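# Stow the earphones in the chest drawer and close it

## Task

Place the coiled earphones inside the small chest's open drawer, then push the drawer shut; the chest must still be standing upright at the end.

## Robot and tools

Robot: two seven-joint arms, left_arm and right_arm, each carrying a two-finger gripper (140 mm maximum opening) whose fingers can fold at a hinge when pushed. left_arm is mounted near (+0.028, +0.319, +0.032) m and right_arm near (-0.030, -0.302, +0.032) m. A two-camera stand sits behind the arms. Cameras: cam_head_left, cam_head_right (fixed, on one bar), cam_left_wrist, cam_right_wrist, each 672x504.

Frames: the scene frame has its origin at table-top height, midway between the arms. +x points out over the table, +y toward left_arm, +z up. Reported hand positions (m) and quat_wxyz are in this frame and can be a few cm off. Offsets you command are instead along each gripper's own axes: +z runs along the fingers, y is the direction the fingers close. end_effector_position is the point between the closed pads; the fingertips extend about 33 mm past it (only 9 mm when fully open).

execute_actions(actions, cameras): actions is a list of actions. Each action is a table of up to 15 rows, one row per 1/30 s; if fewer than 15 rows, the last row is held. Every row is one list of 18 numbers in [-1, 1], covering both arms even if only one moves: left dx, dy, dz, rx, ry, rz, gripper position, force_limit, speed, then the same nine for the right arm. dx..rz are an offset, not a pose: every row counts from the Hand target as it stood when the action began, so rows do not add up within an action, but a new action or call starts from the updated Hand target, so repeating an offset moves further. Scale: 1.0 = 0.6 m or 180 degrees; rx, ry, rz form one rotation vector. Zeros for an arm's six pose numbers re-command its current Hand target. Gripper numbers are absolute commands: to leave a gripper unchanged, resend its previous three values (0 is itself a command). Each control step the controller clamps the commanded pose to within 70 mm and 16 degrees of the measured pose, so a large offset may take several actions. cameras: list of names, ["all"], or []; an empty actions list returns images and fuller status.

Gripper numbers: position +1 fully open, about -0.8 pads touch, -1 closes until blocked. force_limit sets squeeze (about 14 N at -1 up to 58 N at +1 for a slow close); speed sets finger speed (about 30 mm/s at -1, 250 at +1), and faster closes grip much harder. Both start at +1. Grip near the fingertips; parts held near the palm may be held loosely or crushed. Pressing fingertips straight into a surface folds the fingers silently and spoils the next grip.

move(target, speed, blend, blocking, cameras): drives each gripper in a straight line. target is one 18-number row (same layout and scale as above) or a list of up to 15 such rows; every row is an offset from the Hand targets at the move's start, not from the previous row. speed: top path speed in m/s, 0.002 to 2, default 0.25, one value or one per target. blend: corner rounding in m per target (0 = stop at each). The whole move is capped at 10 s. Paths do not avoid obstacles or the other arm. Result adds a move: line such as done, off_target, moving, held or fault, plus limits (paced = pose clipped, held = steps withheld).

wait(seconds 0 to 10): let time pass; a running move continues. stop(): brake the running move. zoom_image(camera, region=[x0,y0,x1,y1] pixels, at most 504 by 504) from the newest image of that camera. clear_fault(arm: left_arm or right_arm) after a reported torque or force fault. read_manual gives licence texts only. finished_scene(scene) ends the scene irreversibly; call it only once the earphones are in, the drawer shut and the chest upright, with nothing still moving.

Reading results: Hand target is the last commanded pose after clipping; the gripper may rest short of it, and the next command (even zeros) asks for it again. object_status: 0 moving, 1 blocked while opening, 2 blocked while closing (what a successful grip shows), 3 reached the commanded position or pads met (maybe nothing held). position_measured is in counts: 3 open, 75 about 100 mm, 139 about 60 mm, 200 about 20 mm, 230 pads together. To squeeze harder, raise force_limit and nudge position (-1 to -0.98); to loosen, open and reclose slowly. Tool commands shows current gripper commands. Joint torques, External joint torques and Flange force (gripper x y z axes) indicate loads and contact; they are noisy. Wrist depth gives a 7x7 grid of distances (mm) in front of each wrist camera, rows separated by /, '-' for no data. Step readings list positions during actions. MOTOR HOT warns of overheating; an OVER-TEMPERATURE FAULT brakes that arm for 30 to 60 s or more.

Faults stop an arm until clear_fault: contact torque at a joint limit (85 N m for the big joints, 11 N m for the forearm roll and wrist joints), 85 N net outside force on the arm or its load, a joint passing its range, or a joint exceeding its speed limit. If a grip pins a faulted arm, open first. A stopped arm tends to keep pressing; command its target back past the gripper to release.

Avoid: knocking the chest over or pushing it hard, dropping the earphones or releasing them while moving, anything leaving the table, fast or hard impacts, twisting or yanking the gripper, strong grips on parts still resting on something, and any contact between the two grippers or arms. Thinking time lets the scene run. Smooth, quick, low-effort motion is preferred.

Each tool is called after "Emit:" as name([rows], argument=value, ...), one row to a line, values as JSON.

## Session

Emit:
execute_actions(actions=[])

Emit:
zoom_image(camera="cam_head_left", region=[200, 120, 504, 424])

Scene clock: 0.00 s.
left_arm: end_effector_position=(+0.5066, +0.3385, +0.2096) position_measured=3 object_status=3 end_effector_quat_wxyz=(+0.147, +0.946, +0.280, +0.066) | right_arm: end_effector_position=(+0.2436, +0.0244, +0.2483) position_measured=3 object_status=3 end_effector_quat_wxyz=(+0.000, +0.994, +0.107, -0.025)
Joint positions: left_arm=[0.208 -0.273 -0.025 -2.552 -0.428 2.404 -1.678] | right_arm=[0.85 -0.329 -0.007 -2.425 0.035 2.058 -0.95]
Joint velocities: within noise
Joint torques (N m): no reading
External joint torques (N m): no reading
Flange force (N): no reading
Wrist depth (mm): cam_left_wrist=[252 266 285 307 333 365 407 / 261 278 298 324 351 385 428 / 271 289 312 339 371 414 456 / 279 150 328 358 392 146 383 / - 318 344 379 421 445 100 / - 334 366 402 445 328 304 / - 351 383 427 479 416 -] | cam_right_wrist=[334 333 330 329 328 326 324 / 353 353 350 347 346 343 343 / 375 374 371 368 367 364 363 / 395 142 394 393 389 389 141 / - 426 423 421 417 417 121 / - 458 455 451 447 446 447 / 494 497 493 488 485 453 411]
Hand target: left_arm +0.5066, +0.3385, +0.2096; +0.147, +0.946, +0.280, +0.066 | right_arm +0.2436, +0.0244, +0.2483; +0.000, +0.994, +0.107, -0.025
Tool commands: left_gripper/position=+1.0 left_gripper/force_limit=+1.0 left_gripper/speed=+1.0 right_gripper/position=+1.0 right_gripper/force_limit=+1.0 right_gripper/speed=+1.0
camera_calibration:
cam_left_wrist: T_world_to_cam=[[0.503871, -0.797386, 0.332099, -0.050241], [-0.859946, -0.426898, 0.279733, 0.524875], [-0.0812822, -0.426537, -0.900811, 0.516869], [0, 0, 0, 1]] pos_world=[0.518692, 0.404471, 0.335461]
cam_right_wrist: T_world_to_cam=[[0.208496, -0.977879, -0.0168208, -0.0108754], [-0.901477, -0.19882, 0.384461, 0.134778], [-0.379301, -0.0649951, -0.922988, 0.467857], [0, 0, 0, 1]] pos_world=[0.301225, 0.0465701, 0.379826]

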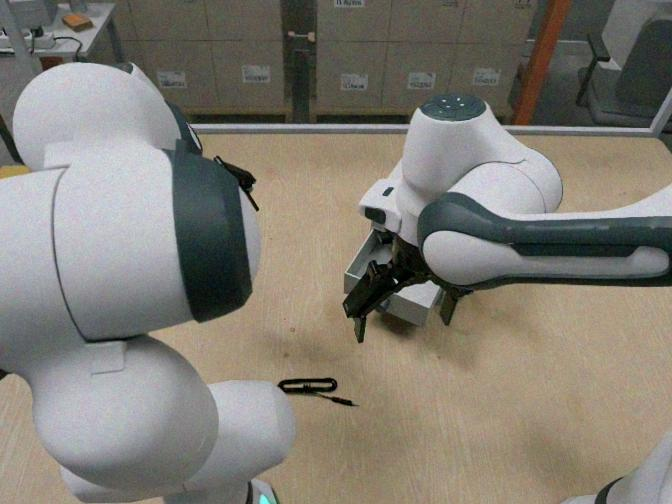

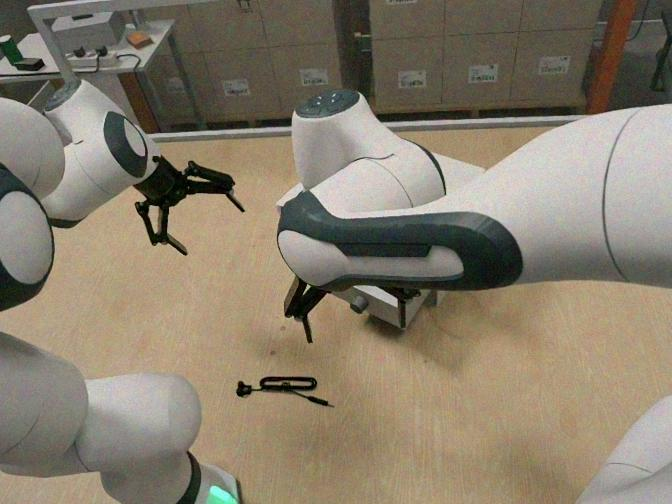

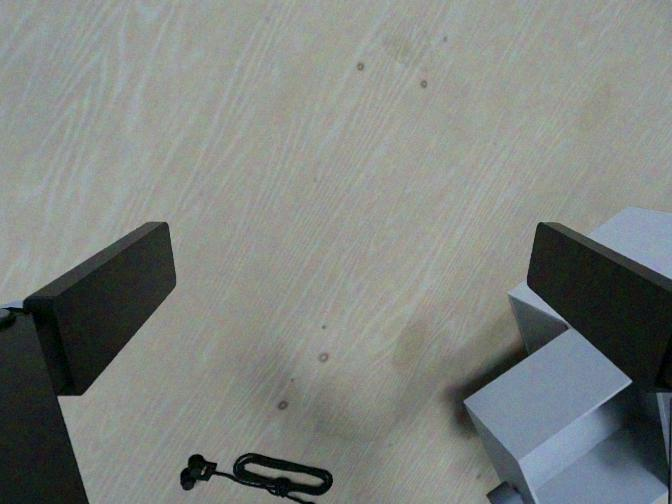

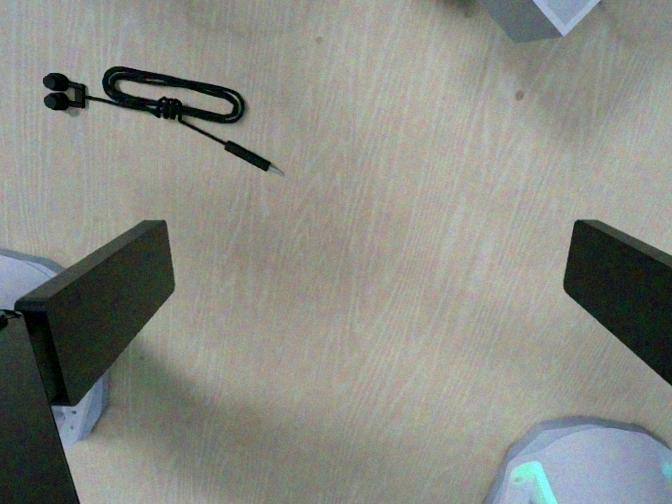

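Scaled by 1.658 from the camera's 672x504 image, which has a finer 960x720 frame.

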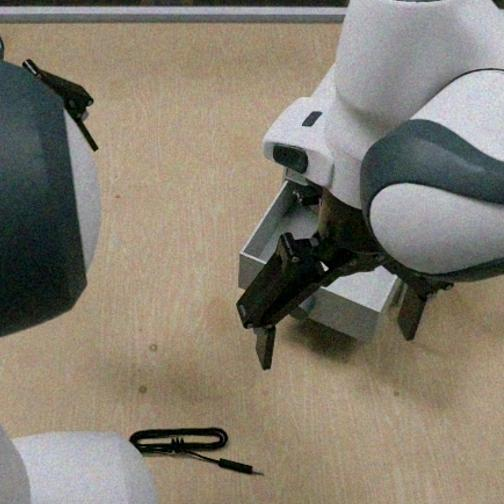

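Emit:
move([
  [0.1975,-0.3365,-0.3665,0,0,0,1,1,1,0.07,-0.267,-0.019,-0.0127,0.0118,-0.454,0.175,1,0],
  [0.1975,-0.3365,-0.3665,0,0,0,1,1,1,0.078,-0.266,0.145,-0.0127,0.0118,-0.454,0.175,1,0],
], speed=[0.25,0.2], blend=[0.03,0], cameras=["all"])

Emit:
zoom_image(camera="cam_head_left", region=[320, 120, 520, 340])

Emit:
zoom_image(camera="cam_head_right", region=[260, 120, 500, 360])

Scene clock: 72.67 s.
left_arm: end_effector_position=(+0.4569, +0.6186, +0.3597) position_measured=3 object_status=3 end_effector_quat_wxyz=(+0.146, +0.946, +0.282, +0.066) | right_arm: end_effector_position=(+0.2508, +0.1883, +0.1593) position_measured=107 object_status=3 end_effector_quat_wxyz=(+0.002, +0.685, +0.729, -0.002)
Joint positions: left_arm=[0.384 -0.137 0.396 -1.969 -0.277 1.819 -1.318] | right_arm=[1.074 0.161 -0.032 -2.113 0.004 2.269 -2.156]
Joint velocities: left_arm=[within noise] | right_arm=[0 -0.001 0.001 0.001 0.001 0.002 -0.004]
Joint torques (N m): left_arm=[1.25 -23.85 -1.96 24.55 -0.27 2.33 0.23] | right_arm=[-0.73 -36.58 0.85 22.49 0.91 3 -0.28]
External joint torques (N m): left_arm=[1.22 1.33 -0.25 -0.08 -0.49 -0.07 0.2] | right_arm=[-0.72 0 0.86 -0.58 0.19 0.37 -0.28]
Flange force (N): left_arm=[4.5 -2.0 0.1] | right_arm=[-2.4 -0.8 1.4]
Wrist depth (mm): cam_left_wrist=[366 391 419 450 483 532 585 / 384 404 435 471 514 558 621 / 397 423 458 496 537 595 667 / 407 150 479 519 573 146 667 / - 464 506 555 612 657 100 / - 489 538 584 647 717 - / - 515 558 623 691 765 -] | cam_right_wrist=[246 252 251 249 253 252 253 / 264 265 265 265 265 267 266 / 278 280 279 279 279 280 280 / 294 292 151 294 295 148 296 / - 87 307 314 314 108 86 / - - 335 334 334 - - / - - 357 359 359 - -]
Hand target: left_arm +0.4570, +0.6182, +0.3595; +0.147, +0.946, +0.280, +0.066 | right_arm +0.2511, +0.1898, +0.1598; +0.000, +0.682, +0.731, +0.000
Off the commanded pose: left_arm 0.000 m, 0 deg | right_arm 0.002 m, 0 deg.
move: done
camera_calibration:
cam_left_wrist: T_world_to_cam=[[0.507519, -0.796109, 0.329598, 0.146739], [-0.857881, -0.431181, 0.279504, 0.561595], [-0.0803986, -0.42461, -0.9018, 0.76612], [0, 0, 0, 1]] pos_world=[0.468904, 0.684271, 0.485554]
cam_right_wrist: T_world_to_cam=[[0.998132, 0.0596602, -0.0131244, -0.247676], [0.0605398, -0.937409, 0.342928, 0.112522], [0.00815621, -0.343082, -0.93927, 0.35695], [0, 0, 0, 1]] pos_world=[0.23749, 0.242719, 0.293434]

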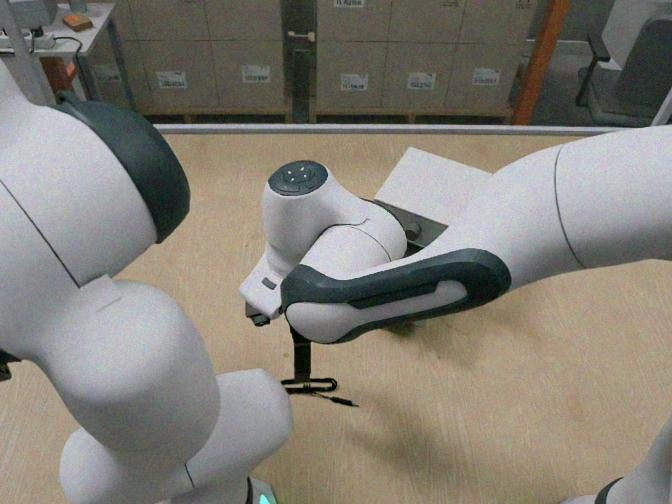

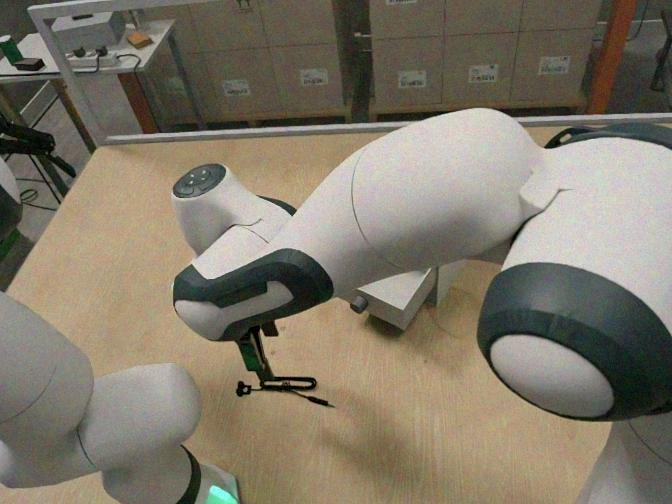

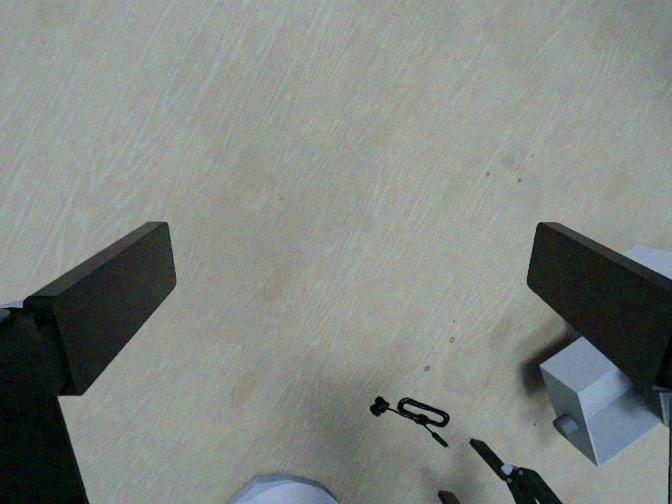

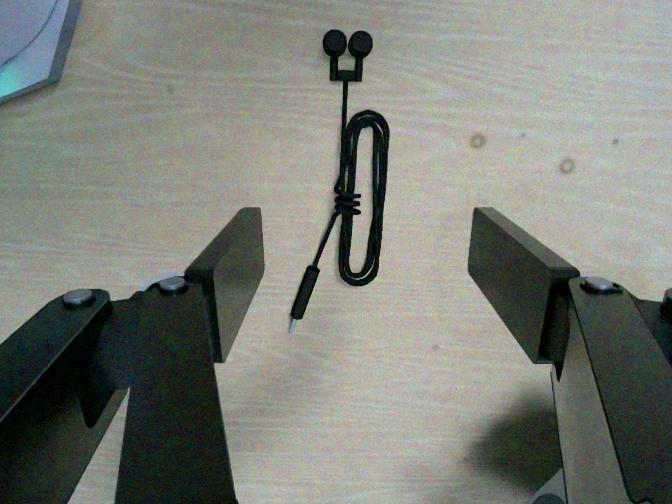

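Scaled by 2.291 from the camera's 672x504 image, which has a finer 960x720 frame.

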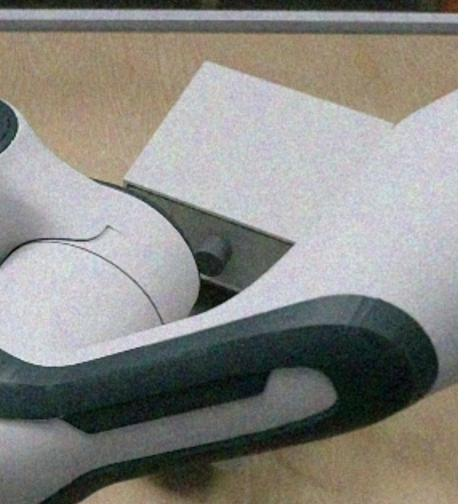

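Scaled by 2.100 from the camera's 672x504 image, which has a finer 960x720 frame.

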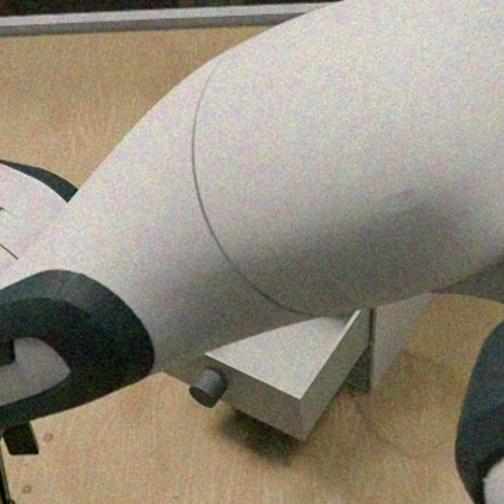

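Emit:
move([
  [0,0,0,0,0,0,1,1,1,-0.0058,0.0063,0.15,0,0,0,0.175,1,0],
  [0,0,0,0,0,0,1,1,1,-0.0058,0.0063,0.183,0,0,0,0.175,1,0],
], speed=[0.15,0.05], blend=[0.005,0], cameras=["cam_right_wrist","cam_head_left","cam_head_right"])

Emit:
zoom_image(camera="cam_head_left", region=[240, 300, 400, 430])

Scene clock: 93.00 s.
left_arm: end_effector_position=(+0.4569, +0.6185, +0.3597) position_measured=3 object_status=3 end_effector_quat_wxyz=(+0.146, +0.946, +0.281, +0.066) | right_arm: end_effector_position=(+0.2551, +0.1857, +0.0507) position_measured=107 object_status=3 end_effector_quat_wxyz=(+0.001, +0.684, +0.729, -0.001)
Joint positions: left_arm=[0.384 -0.137 0.396 -1.969 -0.277 1.819 -1.317] | right_arm=[1.062 0.353 -0.028 -2.166 0.014 2.515 -2.173]
Joint velocities: left_arm=[within noise] | right_arm=[-0.001 0 0.001 -0.001 -0.001 0.004 -0.004]
Joint torques (N m): left_arm=[1.26 -23.78 -2.02 24.55 -0.26 2.33 0.18] | right_arm=[-0.93 -39.21 1.23 19.7 0.65 3.1 -0.26]
External joint torques (N m): left_arm=[1.18 1.46 -0.37 -0.17 -0.48 -0.1 0.14] | right_arm=[-0.94 0.52 1.19 -0.46 0.1 0.47 -0.26]
Flange force (N): left_arm=[4.6 -1.9 0.3] | right_arm=[-1.6 0.4 2.2]
Wrist depth (mm): cam_left_wrist=[367 390 417 448 491 529 582 / 382 407 436 470 513 562 619 / 398 423 455 497 538 600 667 / 409 150 479 520 571 146 661 / - 467 503 551 614 651 100 / - 489 532 584 634 712 - / - 513 554 628 663 776 -] | cam_right_wrist=[155 154 154 154 154 154 154 / 161 162 162 160 162 162 162 / 170 170 170 171 169 171 171 / 180 178 176 179 179 140 181 / - 87 187 189 192 109 86 / - - 201 204 204 204 - / - - 218 218 218 - -]
Hand target: left_arm +0.4570, +0.6182, +0.3595; +0.147, +0.946, +0.280, +0.066 | right_arm +0.2551, +0.1865, +0.0500; +0.000, +0.682, +0.731, +0.000
Off the commanded pose: left_arm 0.000 m, 0 deg | right_arm 0.001 m, 0 deg.
move: done
camera_calibration:
cam_right_wrist: T_world_to_cam=[[0.998044, 0.0612473, -0.0125209, -0.253487], [0.0618395, -0.937926, 0.341277, 0.14691], [0.00915859, -0.341384, -0.939879, 0.253383], [0, 0, 0, 1]] pos_world=[0.241586, 0.239817, 0.184838]
Images, in order (width x height): cam_head_left 672x504, cam_head_right 672x504, cam_right_wrist 672x504.

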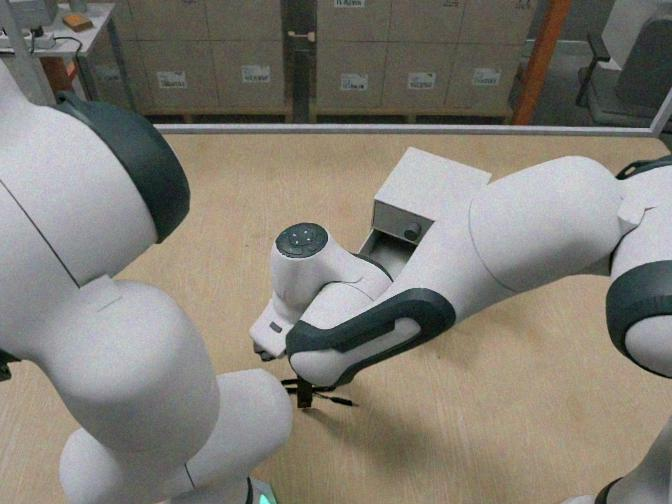

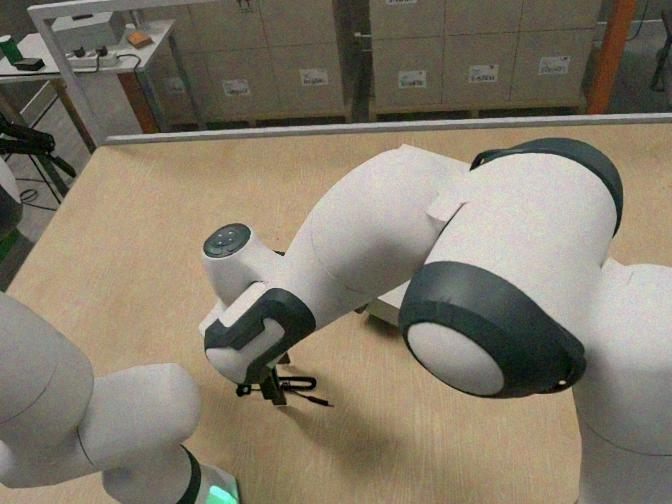

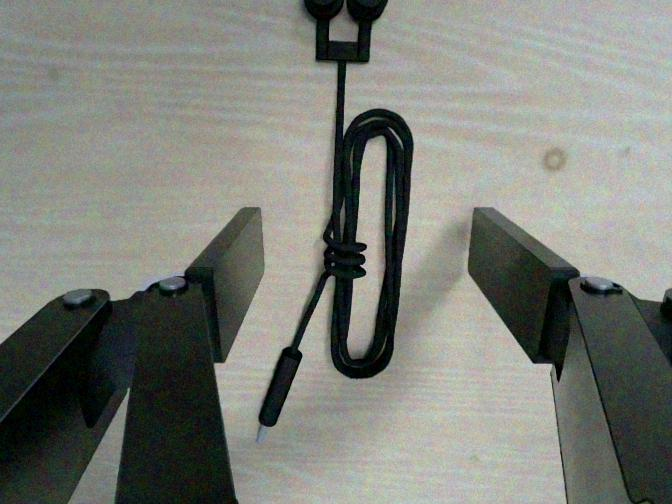

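Scaled by 3.150 from the camera's 672x504 image, which has a finer 960x720 frame.

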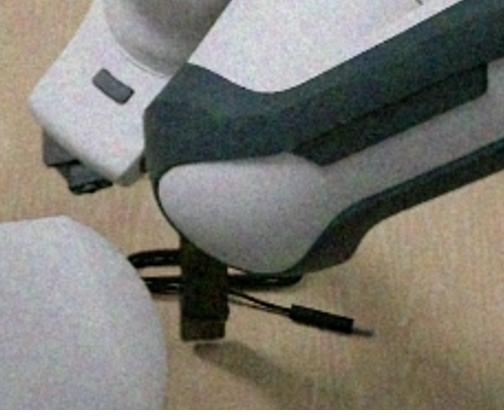

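Emit:
move([
  [0,0,0,0,0,0,1,1,1,0,0,0,0,0,0,-1,-0.5,-1],
  [0,0,0,0,0,0,1,1,1,0,0,-0.2,0,0,0,-1,-0.5,-1],
], speed=0.08, cameras=["cam_right_wrist","cam_head_left","cam_head_right"])

Emit:
zoom_image(camera="cam_head_left", region=[330, 130, 530, 330])

Scene clock: 109.00 s.
left_arm: end_effector_position=(+0.4569, +0.6185, +0.3597) position_measured=3 object_status=3 end_effector_quat_wxyz=(+0.146, +0.946, +0.281, +0.066) | right_arm: end_effector_position=(+0.2550, +0.1882, +0.1704) position_measured=215 object_status=2 end_effector_quat_wxyz=(-0.001, +0.682, +0.731, +0.002)
Joint positions: left_arm=[0.384 -0.137 0.396 -1.969 -0.277 1.819 -1.317] | right_arm=[1.061 0.144 -0.028 -2.107 0.008 2.255 -2.173]
Joint velocities: left_arm=[within noise] | right_arm=[0.001 0.001 0.001 -0.001 0 -0.006 -0.001]
Joint torques (N m): left_arm=[1.24 -23.9 -1.99 24.48 -0.27 2.31 0.18] | right_arm=[-0.5 -36.18 0.87 22.85 0.23 2.5 0.06]
External joint torques (N m): left_arm=[1.19 1.09 -0.32 -0.1 -0.5 -0.1 0.14] | right_arm=[-0.58 -0.02 0.78 -0.4 -0.5 -0.14 0.06]
Flange force (N): left_arm=[3.6 -1.7 0.1] | right_arm=[-1.1 -0.9 0.0]
Wrist depth (mm): cam_left_wrist=[367 388 415 448 486 534 584 / 381 405 437 468 514 559 619 / 398 426 458 493 540 593 661 / 407 149 483 524 576 146 129 / - 464 502 564 609 659 100 / - 485 533 581 649 705 - / - 519 568 623 682 771 -] | cam_right_wrist=[257 262 262 263 263 263 263 / 276 276 276 270 277 277 277 / 290 290 291 288 290 292 292 / 307 307 304 141 301 308 308 / 324 - 87 87 - 85 320 / - - - - - 75 - / - - - - - - -]
Hand target: left_arm +0.4570, +0.6182, +0.3595; +0.147, +0.946, +0.280, +0.066 | right_arm +0.2551, +0.1866, +0.1700; +0.000, +0.682, +0.731, +0.000
Off the commanded pose: left_arm 0.000 m, 0 deg | right_arm 0.002 m, 0 deg.
move: done
camera_calibration:
cam_right_wrist: T_world_to_cam=[[0.997728, 0.0663431, -0.0116813, -0.253066], [0.0664315, -0.94027, 0.333884, 0.108959], [0.0111674, -0.333902, -0.942542, 0.365282], [0, 0, 0, 1]] pos_world=[0.241174, 0.241208, 0.304957]
Images, in order (width x height): cam_head_left 672x504, cam_head_right 672x504, cam_right_wrist 672x504.

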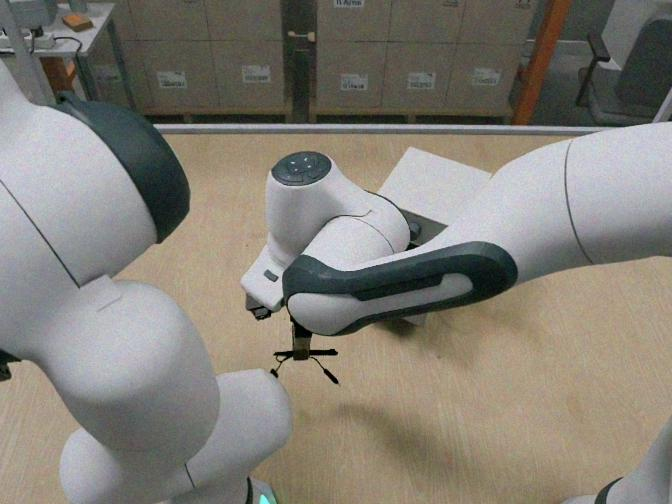

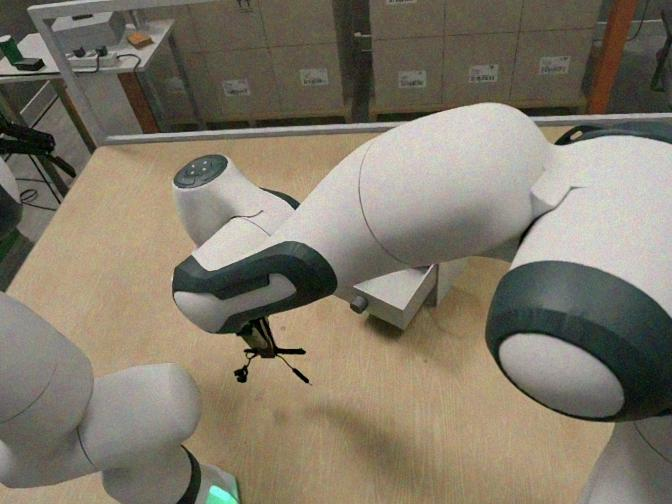

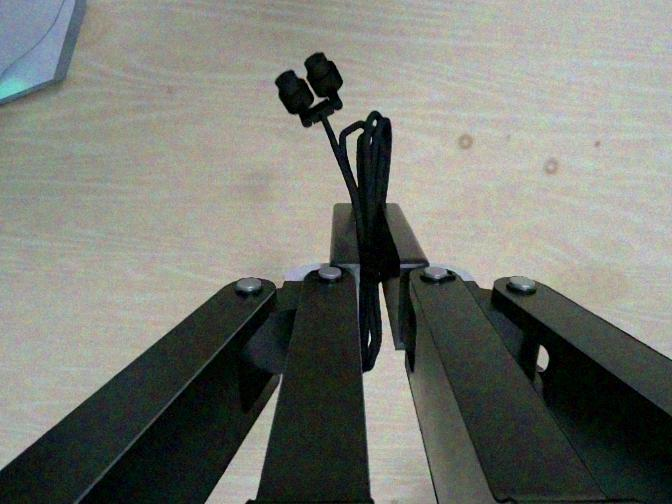

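Scaled by 2.520 from the camera's 672x504 image, which has a finer 960x720 frame.

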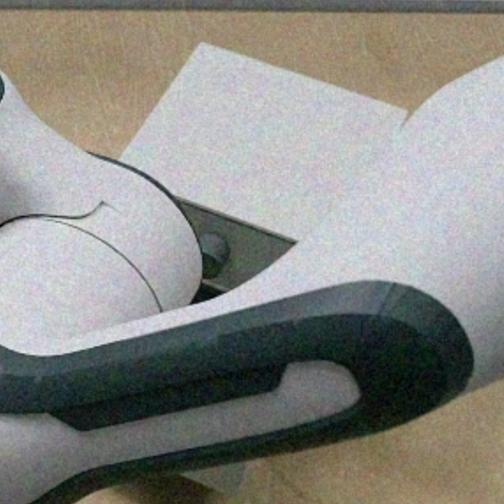

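Emit:
move([
  [0,0,0,0,0,0,1,1,1,0,0,-0.2,0,0,0,-1,-0.5,-1],
  [0,0,0,0,0,0,1,1,1,-0.348,0.268,-0.35,0,0,0.197,-1,-0.5,-1],
], speed=0.22, blend=[0.06,0], cameras=["cam_right_wrist","cam_head_left","cam_head_right"])

Emit:
zoom_image(camera="cam_head_left", region=[330, 130, 530, 330])

Emit:
zoom_image(camera="cam_head_right", region=[260, 130, 480, 350])

Scene clock: 131.70 s.
left_arm: end_effector_position=(+0.4569, +0.6185, +0.3597) position_measured=3 object_status=3 end_effector_quat_wxyz=(+0.146, +0.946, +0.281, +0.066) | right_arm: end_effector_position=(+0.4310, -0.0100, +0.3808) position_measured=215 object_status=2 end_effector_quat_wxyz=(-0.001, +0.871, +0.492, +0.002)
Joint positions: left_arm=[0.384 -0.137 0.396 -1.969 -0.277 1.819 -1.317] | right_arm=[0.817 -0.061 -0.254 -1.807 -0.015 1.752 -2.025]
Joint velocities: left_arm=[within noise] | right_arm=[0 -0.001 0.001 -0.001 0 -0.001 0.005]
Joint torques (N m): left_arm=[1.26 -23.87 -1.98 24.5 -0.27 2.33 0.18] | right_arm=[-0.51 -29.32 1.35 24.91 0.75 2.59 0.37]
External joint torques (N m): left_arm=[1.16 1.33 -0.35 -0.16 -0.5 -0.09 0.15] | right_arm=[-0.6 0.73 0.82 -0.14 -0.17 -0.07 0.37]
Flange force (N): left_arm=[4.2 -1.8 0.3] | right_arm=[1.7 -0.2 0.1]
Wrist depth (mm): cam_left_wrist=[369 390 418 448 486 532 582 / 381 407 432 470 514 562 621 / 397 423 459 493 544 592 663 / 404 150 479 520 573 146 129 / - 468 504 547 610 659 100 / - 490 532 587 657 724 - / - 514 564 621 700 785 -] | cam_right_wrist=[451 452 456 468 310 239 243 / 474 474 473 - - 252 252 / 498 500 500 - 272 265 265 / 525 527 521 141 126 280 280 / 559 - 87 93 - 85 290 / - - - - - 75 - / - - - - - - -]
Hand target: left_arm +0.4570, +0.6182, +0.3595; +0.147, +0.946, +0.280, +0.066 | right_arm +0.4301, -0.0103, +0.3801; +0.000, +0.872, +0.489, +0.000
Off the commanded pose: left_arm 0.000 m, 0 deg | right_arm 0.001 m, 1 deg.
move: done
camera_calibration:
cam_right_wrist: T_world_to_cam=[[0.855183, -0.518201, -0.0114172, -0.357589], [-0.48519, -0.808067, 0.334092, 0.0795915], [-0.182353, -0.280171, -0.942471, 0.57936], [0, 0, 0, 1]] pos_world=[0.450069, 0.041332, 0.515357]
Images, in order (width x height): cam_head_left 672x504, cam_head_right 672x504, cam_right_wrist 672x504.

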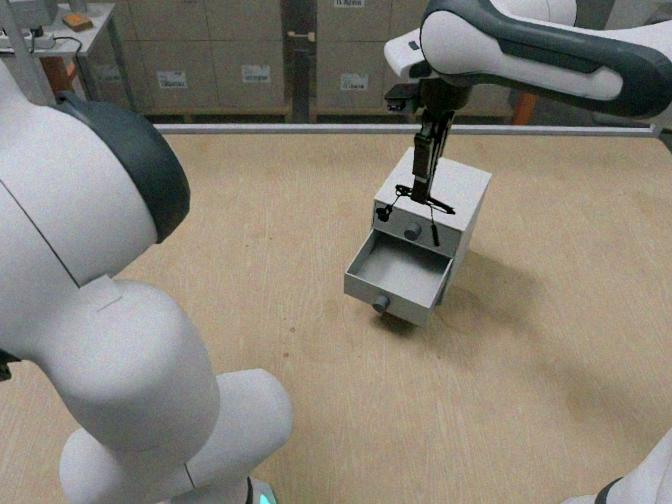

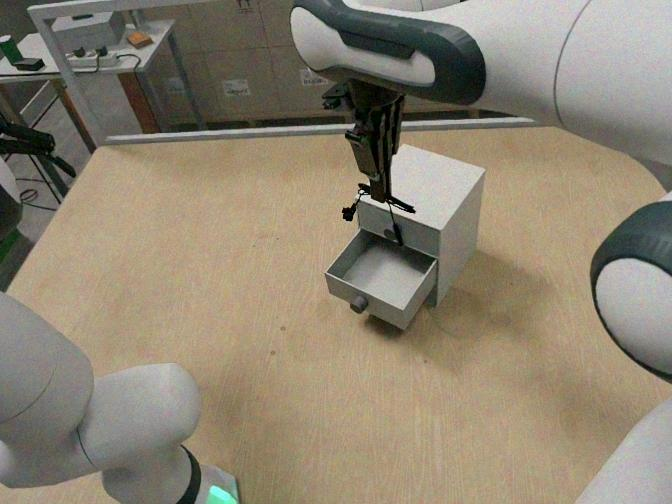

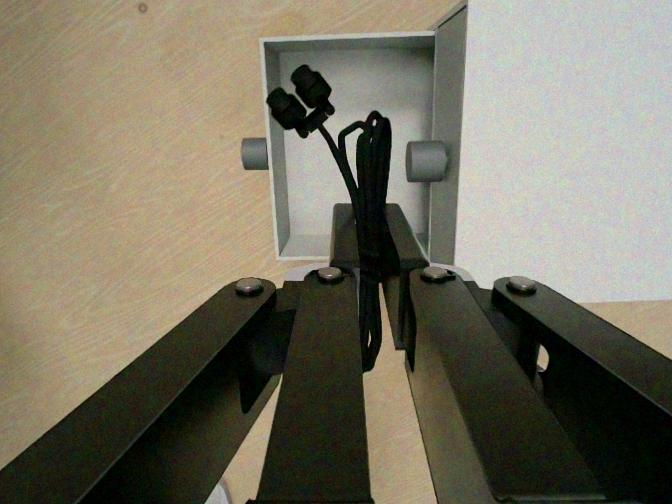

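Scaled by 2.520 from the camera's 672x504 image, which has a finer 960x720 frame.

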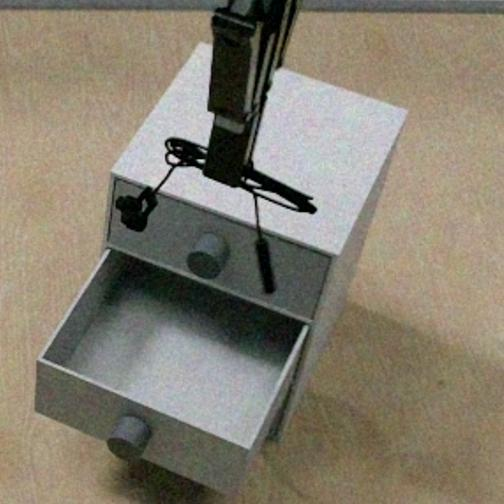

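Scaled by 2.291 from the camera's 672x504 image, which has a finer 960x720 frame.

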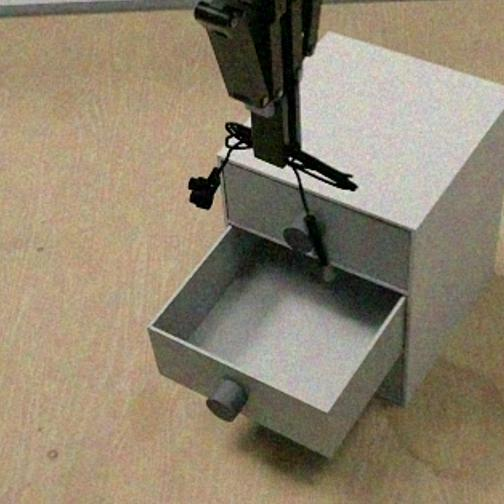

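Emit:
move([
  [0,0,0,0,0,0,1,1,1,-0.0007,-0.0225,0.25,0,0,0,-1,-0.5,-1],
  [0,0,0,0,0,0,1,1,1,-0.0007,-0.0225,0.3867,0,0,0,-1,-0.5,-1],
], speed=[0.15,0.08], blend=[0.01,0], cameras=["cam_right_wrist","cam_head_left","cam_head_right"])

Emit:
zoom_image(camera="cam_head_left", region=[330, 150, 530, 350])

Emit:
zoom_image(camera="cam_head_right", region=[280, 150, 480, 350])

Scene clock: 153.87 s.
left_arm: end_effector_position=(+0.4569, +0.6185, +0.3597) position_measured=3 object_status=3 end_effector_quat_wxyz=(+0.146, +0.946, +0.281, +0.066) | right_arm: end_effector_position=(+0.4180, -0.0050, +0.1485) position_measured=215 object_status=2 end_effector_quat_wxyz=(+0.001, +0.874, +0.486, -0.002)
Joint positions: left_arm=[0.384 -0.137 0.396 -1.969 -0.277 1.819 -1.317] | right_arm=[0.823 0.106 -0.249 -2.224 0.033 2.324 -2.024]
Joint velocities: left_arm=[within noise] | right_arm=[0 0.001 0.001 0.001 0.001 0.005 -0.003]
Joint torques (N m): left_arm=[1.25 -23.77 -1.98 24.48 -0.26 2.31 0.2] | right_arm=[-0.49 -33.06 0.13 22.05 0.87 3.07 -0.29]
External joint torques (N m): left_arm=[1.17 1.5 -0.31 -0.27 -0.49 -0.11 0.16] | right_arm=[-0.51 0.27 0.83 -0.44 0.2 0.44 -0.29]
Flange force (N): left_arm=[4.4 -2.0 0.5] | right_arm=[-0.8 0.1 2.2]
Wrist depth (mm): cam_left_wrist=[367 391 420 448 486 529 584 / 381 405 438 473 514 562 621 / 398 423 456 494 542 592 663 / 405 150 478 523 574 146 653 / - 469 501 551 609 651 100 / - 485 532 582 651 707 - / - 514 565 623 700 793 -] | cam_right_wrist=[242 240 148 169 169 165 165 / 255 254 163 177 177 - 173 / 268 265 160 - - 186 183 / 283 284 143 140 115 - 190 / 302 - 87 87 - 85 84 / - - - - - 75 - / - - - - - - -]
Hand target: left_arm +0.4570, +0.6182, +0.3595; +0.147, +0.946, +0.280, +0.066 | right_arm +0.4183, -0.0038, +0.1481; +0.000, +0.872, +0.489, +0.000
Off the commanded pose: left_arm 0.000 m, 0 deg | right_arm 0.001 m, 0 deg.
move: done
camera_calibration:
cam_right_wrist: T_world_to_cam=[[0.84773, -0.530297, -0.011789, -0.343434], [-0.495009, -0.798914, 0.341619, 0.157948], [-0.190578, -0.283765, -0.939765, 0.362478], [0, 0, 0, 1]] pos_world=[0.438405, 0.0469238, 0.282637]
Images, in order (width x height): cam_head_left 672x504, cam_head_right 672x504, cam_right_wrist 672x504.

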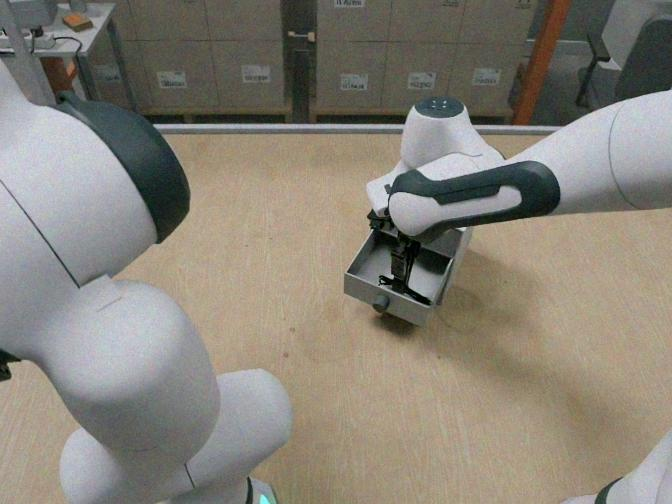

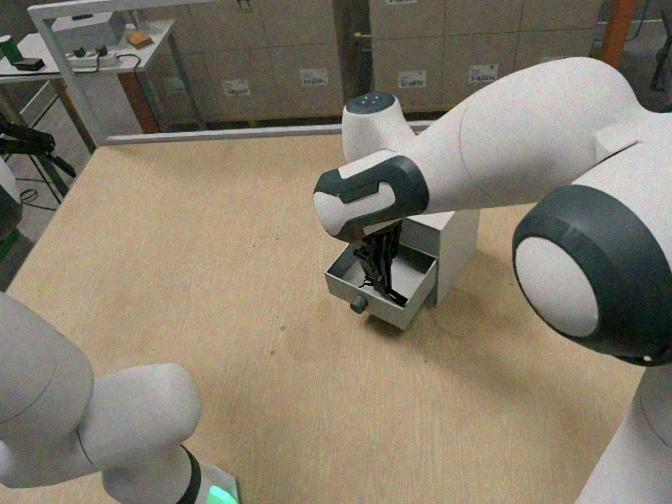

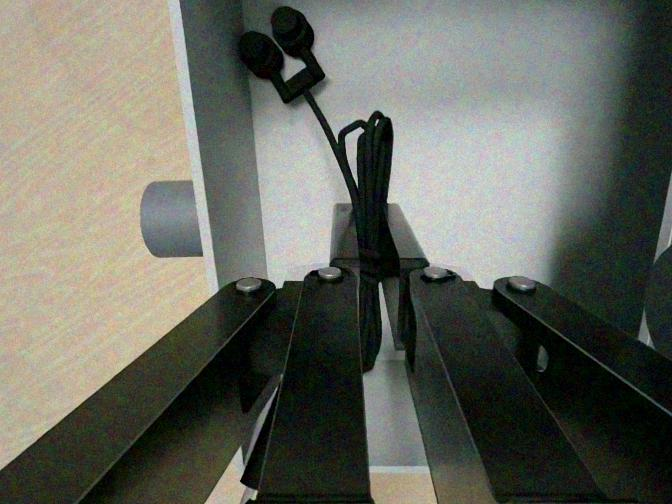

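Scaled by 2.520 from the camera's 672x504 image, which has a finer 960x720 frame.

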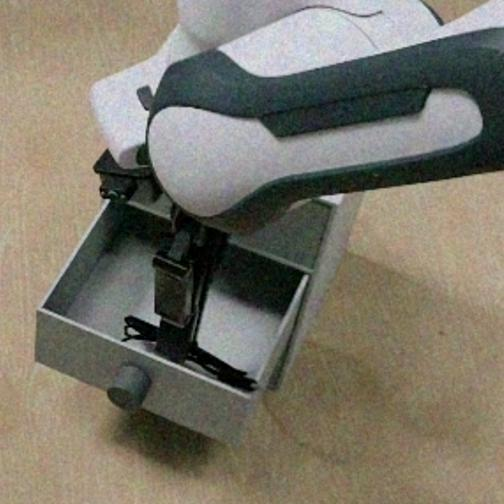

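Scaled by 2.520 from the camera's 672x504 image, which has a finer 960x720 frame.

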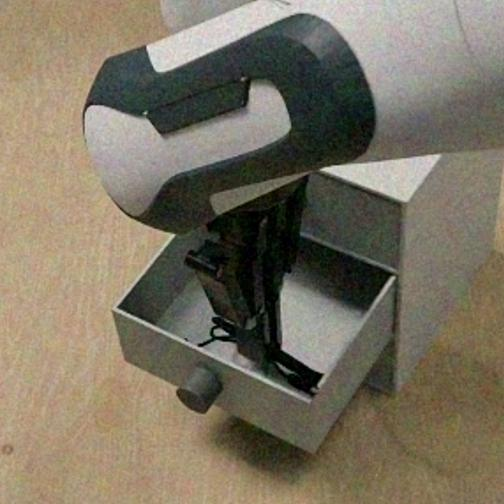

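Emit:
move([
  [0,0,0,0,0,0,1,1,1,0,0,0.015,0,0,0,-1,-0.5,-1],
  [0,0,0,0,0,0,1,1,1,0,0,0.015,0,0,0,-0.4,-0.5,-1],
  [0,0,0,0,0,0,1,1,1,0,0,-0.09,0,0,0,-0.4,-0.5,-1],
], speed=0.06, cameras=["cam_right_wrist","cam_head_left","cam_head_right"])

Emit:
zoom_image(camera="cam_head_right", region=[280, 150, 480, 350])

Scene clock: 168.73 s.
left_arm: end_effector_position=(+0.4569, +0.6185, +0.3597) position_measured=3 object_status=3 end_effector_quat_wxyz=(+0.146, +0.946, +0.281, +0.066) | right_arm: end_effector_position=(+0.4196, -0.0036, +0.2022) position_measured=179 object_status=3 end_effector_quat_wxyz=(-0.001, +0.871, +0.491, +0.002)
Joint positions: left_arm=[0.384 -0.137 0.396 -1.969 -0.277 1.819 -1.317] | right_arm=[0.823 0.028 -0.249 -2.171 0.01 2.201 -2.019]
Joint velocities: left_arm=[within noise] | right_arm=[-0.002 -0.001 0.001 0.001 0 -0.003 0.004]
Joint torques (N m): left_arm=[1.27 -23.83 -1.94 24.49 -0.27 2.3 0.17] | right_arm=[-0.29 -32.01 0.68 23.37 0.26 2.55 0.35]
External joint torques (N m): left_arm=[1.17 1.45 -0.3 -0.23 -0.49 -0.13 0.14] | right_arm=[-0.24 -0.03 0.92 -0.34 -0.49 -0.11 0.35]
Flange force (N): left_arm=[4.4 -1.9 0.4] | right_arm=[-1.2 -2.0 -0.2]
Wrist depth (mm): cam_left_wrist=[366 390 418 445 485 532 585 / 382 404 435 471 511 556 621 / 397 423 458 498 541 600 661 / 407 150 479 524 576 146 655 / - 467 509 551 603 651 100 / - 486 530 581 649 726 - / - 514 562 623 696 791 -] | cam_right_wrist=[290 291 198 208 216 219 130 / 305 307 226 - - 226 130 / 322 322 195 - - 233 120 / 340 340 223 165 - 118 114 / 356 - 85 - - 88 91 / - - - 386 - - - / - - - 409 - - -]
Hand target: left_arm +0.4570, +0.6182, +0.3595; +0.147, +0.946, +0.280, +0.066 | right_arm +0.4183, -0.0038, +0.2021; +0.000, +0.872, +0.489, +0.000
Off the commanded pose: left_arm 0.000 m, 0 deg | right_arm 0.001 m, 0 deg.
move: done
camera_calibration:
cam_right_wrist: T_world_to_cam=[[0.85337, -0.521163, -0.0121745, -0.345636], [-0.487731, -0.806437, 0.334332, 0.140005], [-0.18406, -0.279371, -0.942377, 0.411484], [0, 0, 0, 1]] pos_world=[0.438978, 0.0477289, 0.336756]
Images, in order (width x height): cam_head_left 672x504, cam_head_right 672x504, cam_right_wrist 672x504.

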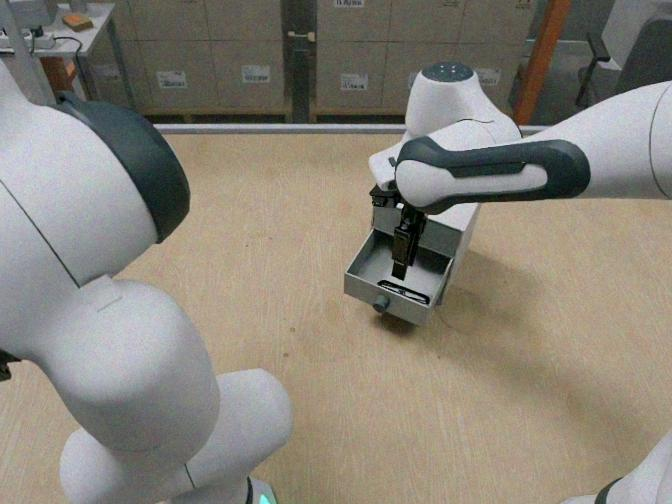

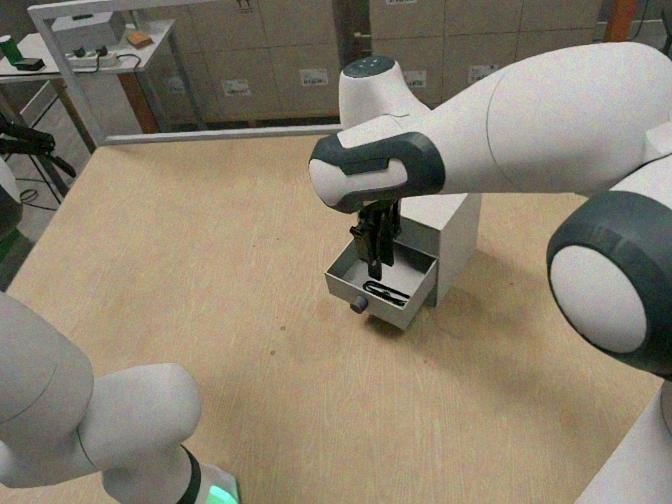

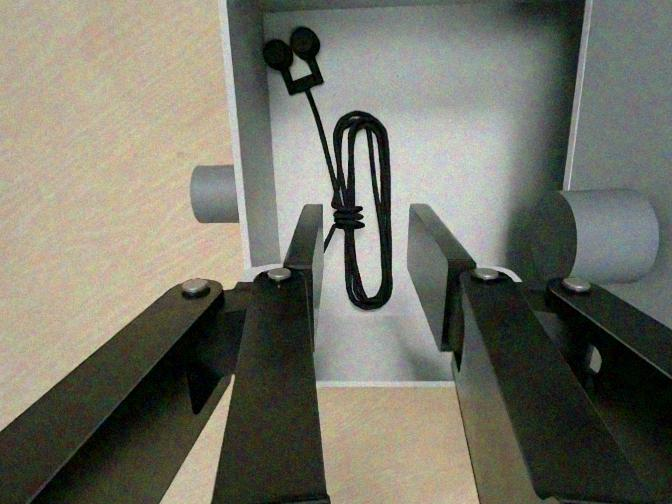

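Scaled by 2.520 from the camera's 672x504 image, which has a finer 960x720 frame.

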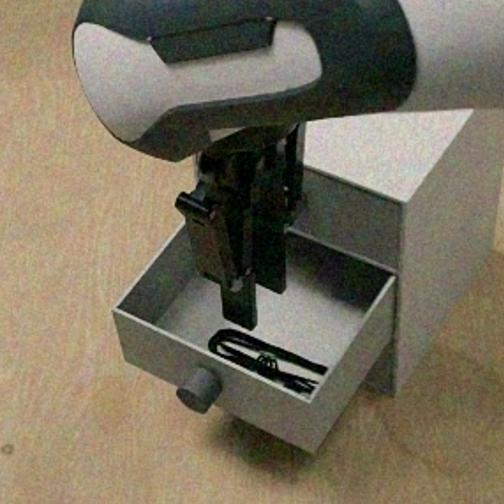

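Emit:
move([
  [0,0,0,0,0,0,1,1,1,0,0,-0.18,0,0,0,-0.4,-0.5,-1],
  [0,0,0,0,0,0,1,1,1,-0.0045,-0.299,-0.18,-0.0641,0.0662,0.4867,-1,-0.5,-0.5],
  [0,0,0,0,0,0,1,1,1,-0.0045,-0.299,0.09,-0.0641,0.0662,0.4867,-1,-0.5,-0.5],
], speed=[0.12,0.25,0.2], blend=[0.03,0,0], cameras=["cam_right_wrist","cam_head_left","cam_head_right"])

Emit:
zoom_image(camera="cam_head_left", region=[310, 180, 470, 340])

Scene clock: 210.93 s.
left_arm: end_effector_position=(+0.4569, +0.6185, +0.3597) position_measured=3 object_status=3 end_effector_quat_wxyz=(+0.146, +0.946, +0.281, +0.066) | right_arm: end_effector_position=(+0.2641, +0.0857, +0.1482) position_measured=232 object_status=3 end_effector_quat_wxyz=(+0.036, +0.959, -0.251, +0.126)
Joint positions: left_arm=[0.384 -0.137 0.396 -1.969 -0.277 1.819 -1.317] | right_arm=[0.451 -0.033 0.585 -2.41 -0.346 2.349 0.234]
Joint velocities: left_arm=[within noise] | right_arm=[-0.002 0.001 -0.001 0 0 0.001 0.004]
Joint torques (N m): left_arm=[1.3 -23.83 -1.94 24.52 -0.26 2.31 0.23] | right_arm=[-0.53 -22.61 0.38 21.48 -0.01 2.73 0.3]
External joint torques (N m): left_arm=[1.2 1.39 -0.32 -0.15 -0.49 -0.1 0.19] | right_arm=[-0.52 0.59 0.94 -0.13 -0.49 0.41 0.29]
Flange force (N): left_arm=[4.5 -2.0 0.2] | right_arm=[-1.7 -2.8 4.0]
Wrist depth (mm): cam_left_wrist=[367 390 420 447 487 536 584 / 383 404 435 470 515 559 614 / 397 421 454 499 538 595 659 / 407 149 483 523 573 146 659 / - 468 499 552 605 653 100 / - 485 533 590 649 726 - / - 514 559 625 696 776 -] | cam_right_wrist=[271 270 269 268 266 264 263 / 275 274 272 271 270 268 266 / 279 277 275 274 272 271 269 / 282 281 279 126 275 274 273 / 285 284 87 87 - 85 275 / - - 74 - - - - / - - - - - - -]
Hand target: left_arm +0.4570, +0.6182, +0.3595; +0.147, +0.946, +0.280, +0.066 | right_arm +0.2639, +0.0875, +0.1481; +0.034, +0.958, -0.253, +0.126
Off the commanded pose: left_arm 0.000 m, 0 deg | right_arm 0.002 m, 0 deg.
move: done
camera_calibration:
cam_right_wrist: T_world_to_cam=[[-0.49087, -0.871207, -0.0066977, 0.217071], [-0.868522, 0.488723, 0.0825773, 0.181045], [-0.0686686, 0.0463519, -0.996562, 0.306507], [0, 0, 0, 1]] pos_world=[0.284843, 0.0864256, 0.291957]
Images, in order (width x height): cam_head_left 672x504, cam_head_right 672x504, cam_right_wrist 672x504.

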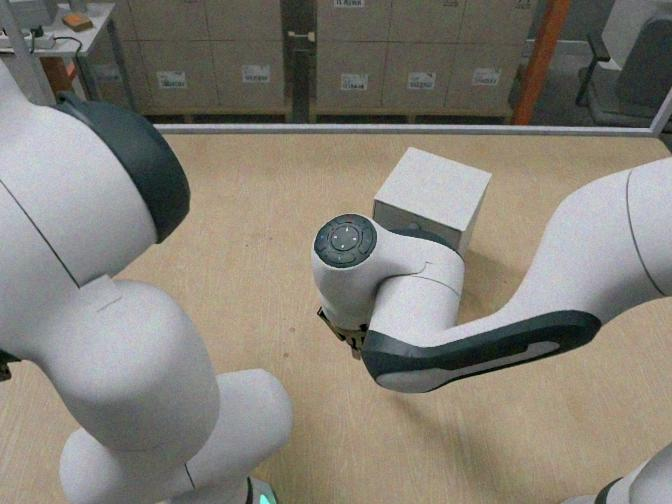

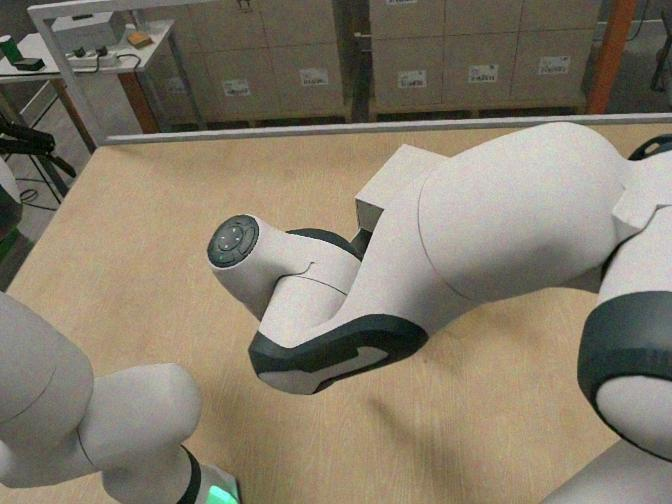

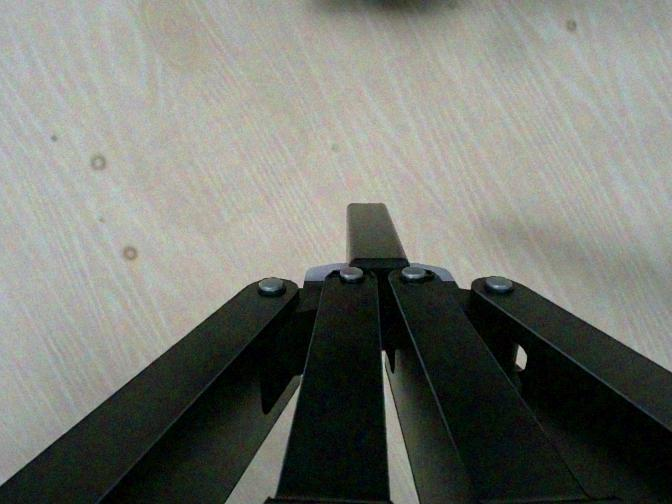

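Scaled by 3.150 from the camera's 672x504 image, which has a finer 960x720 frame.

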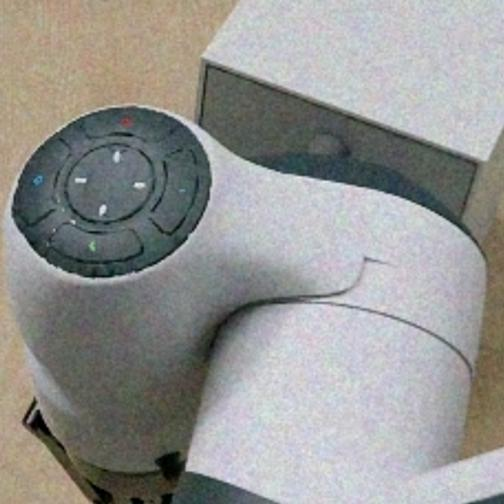

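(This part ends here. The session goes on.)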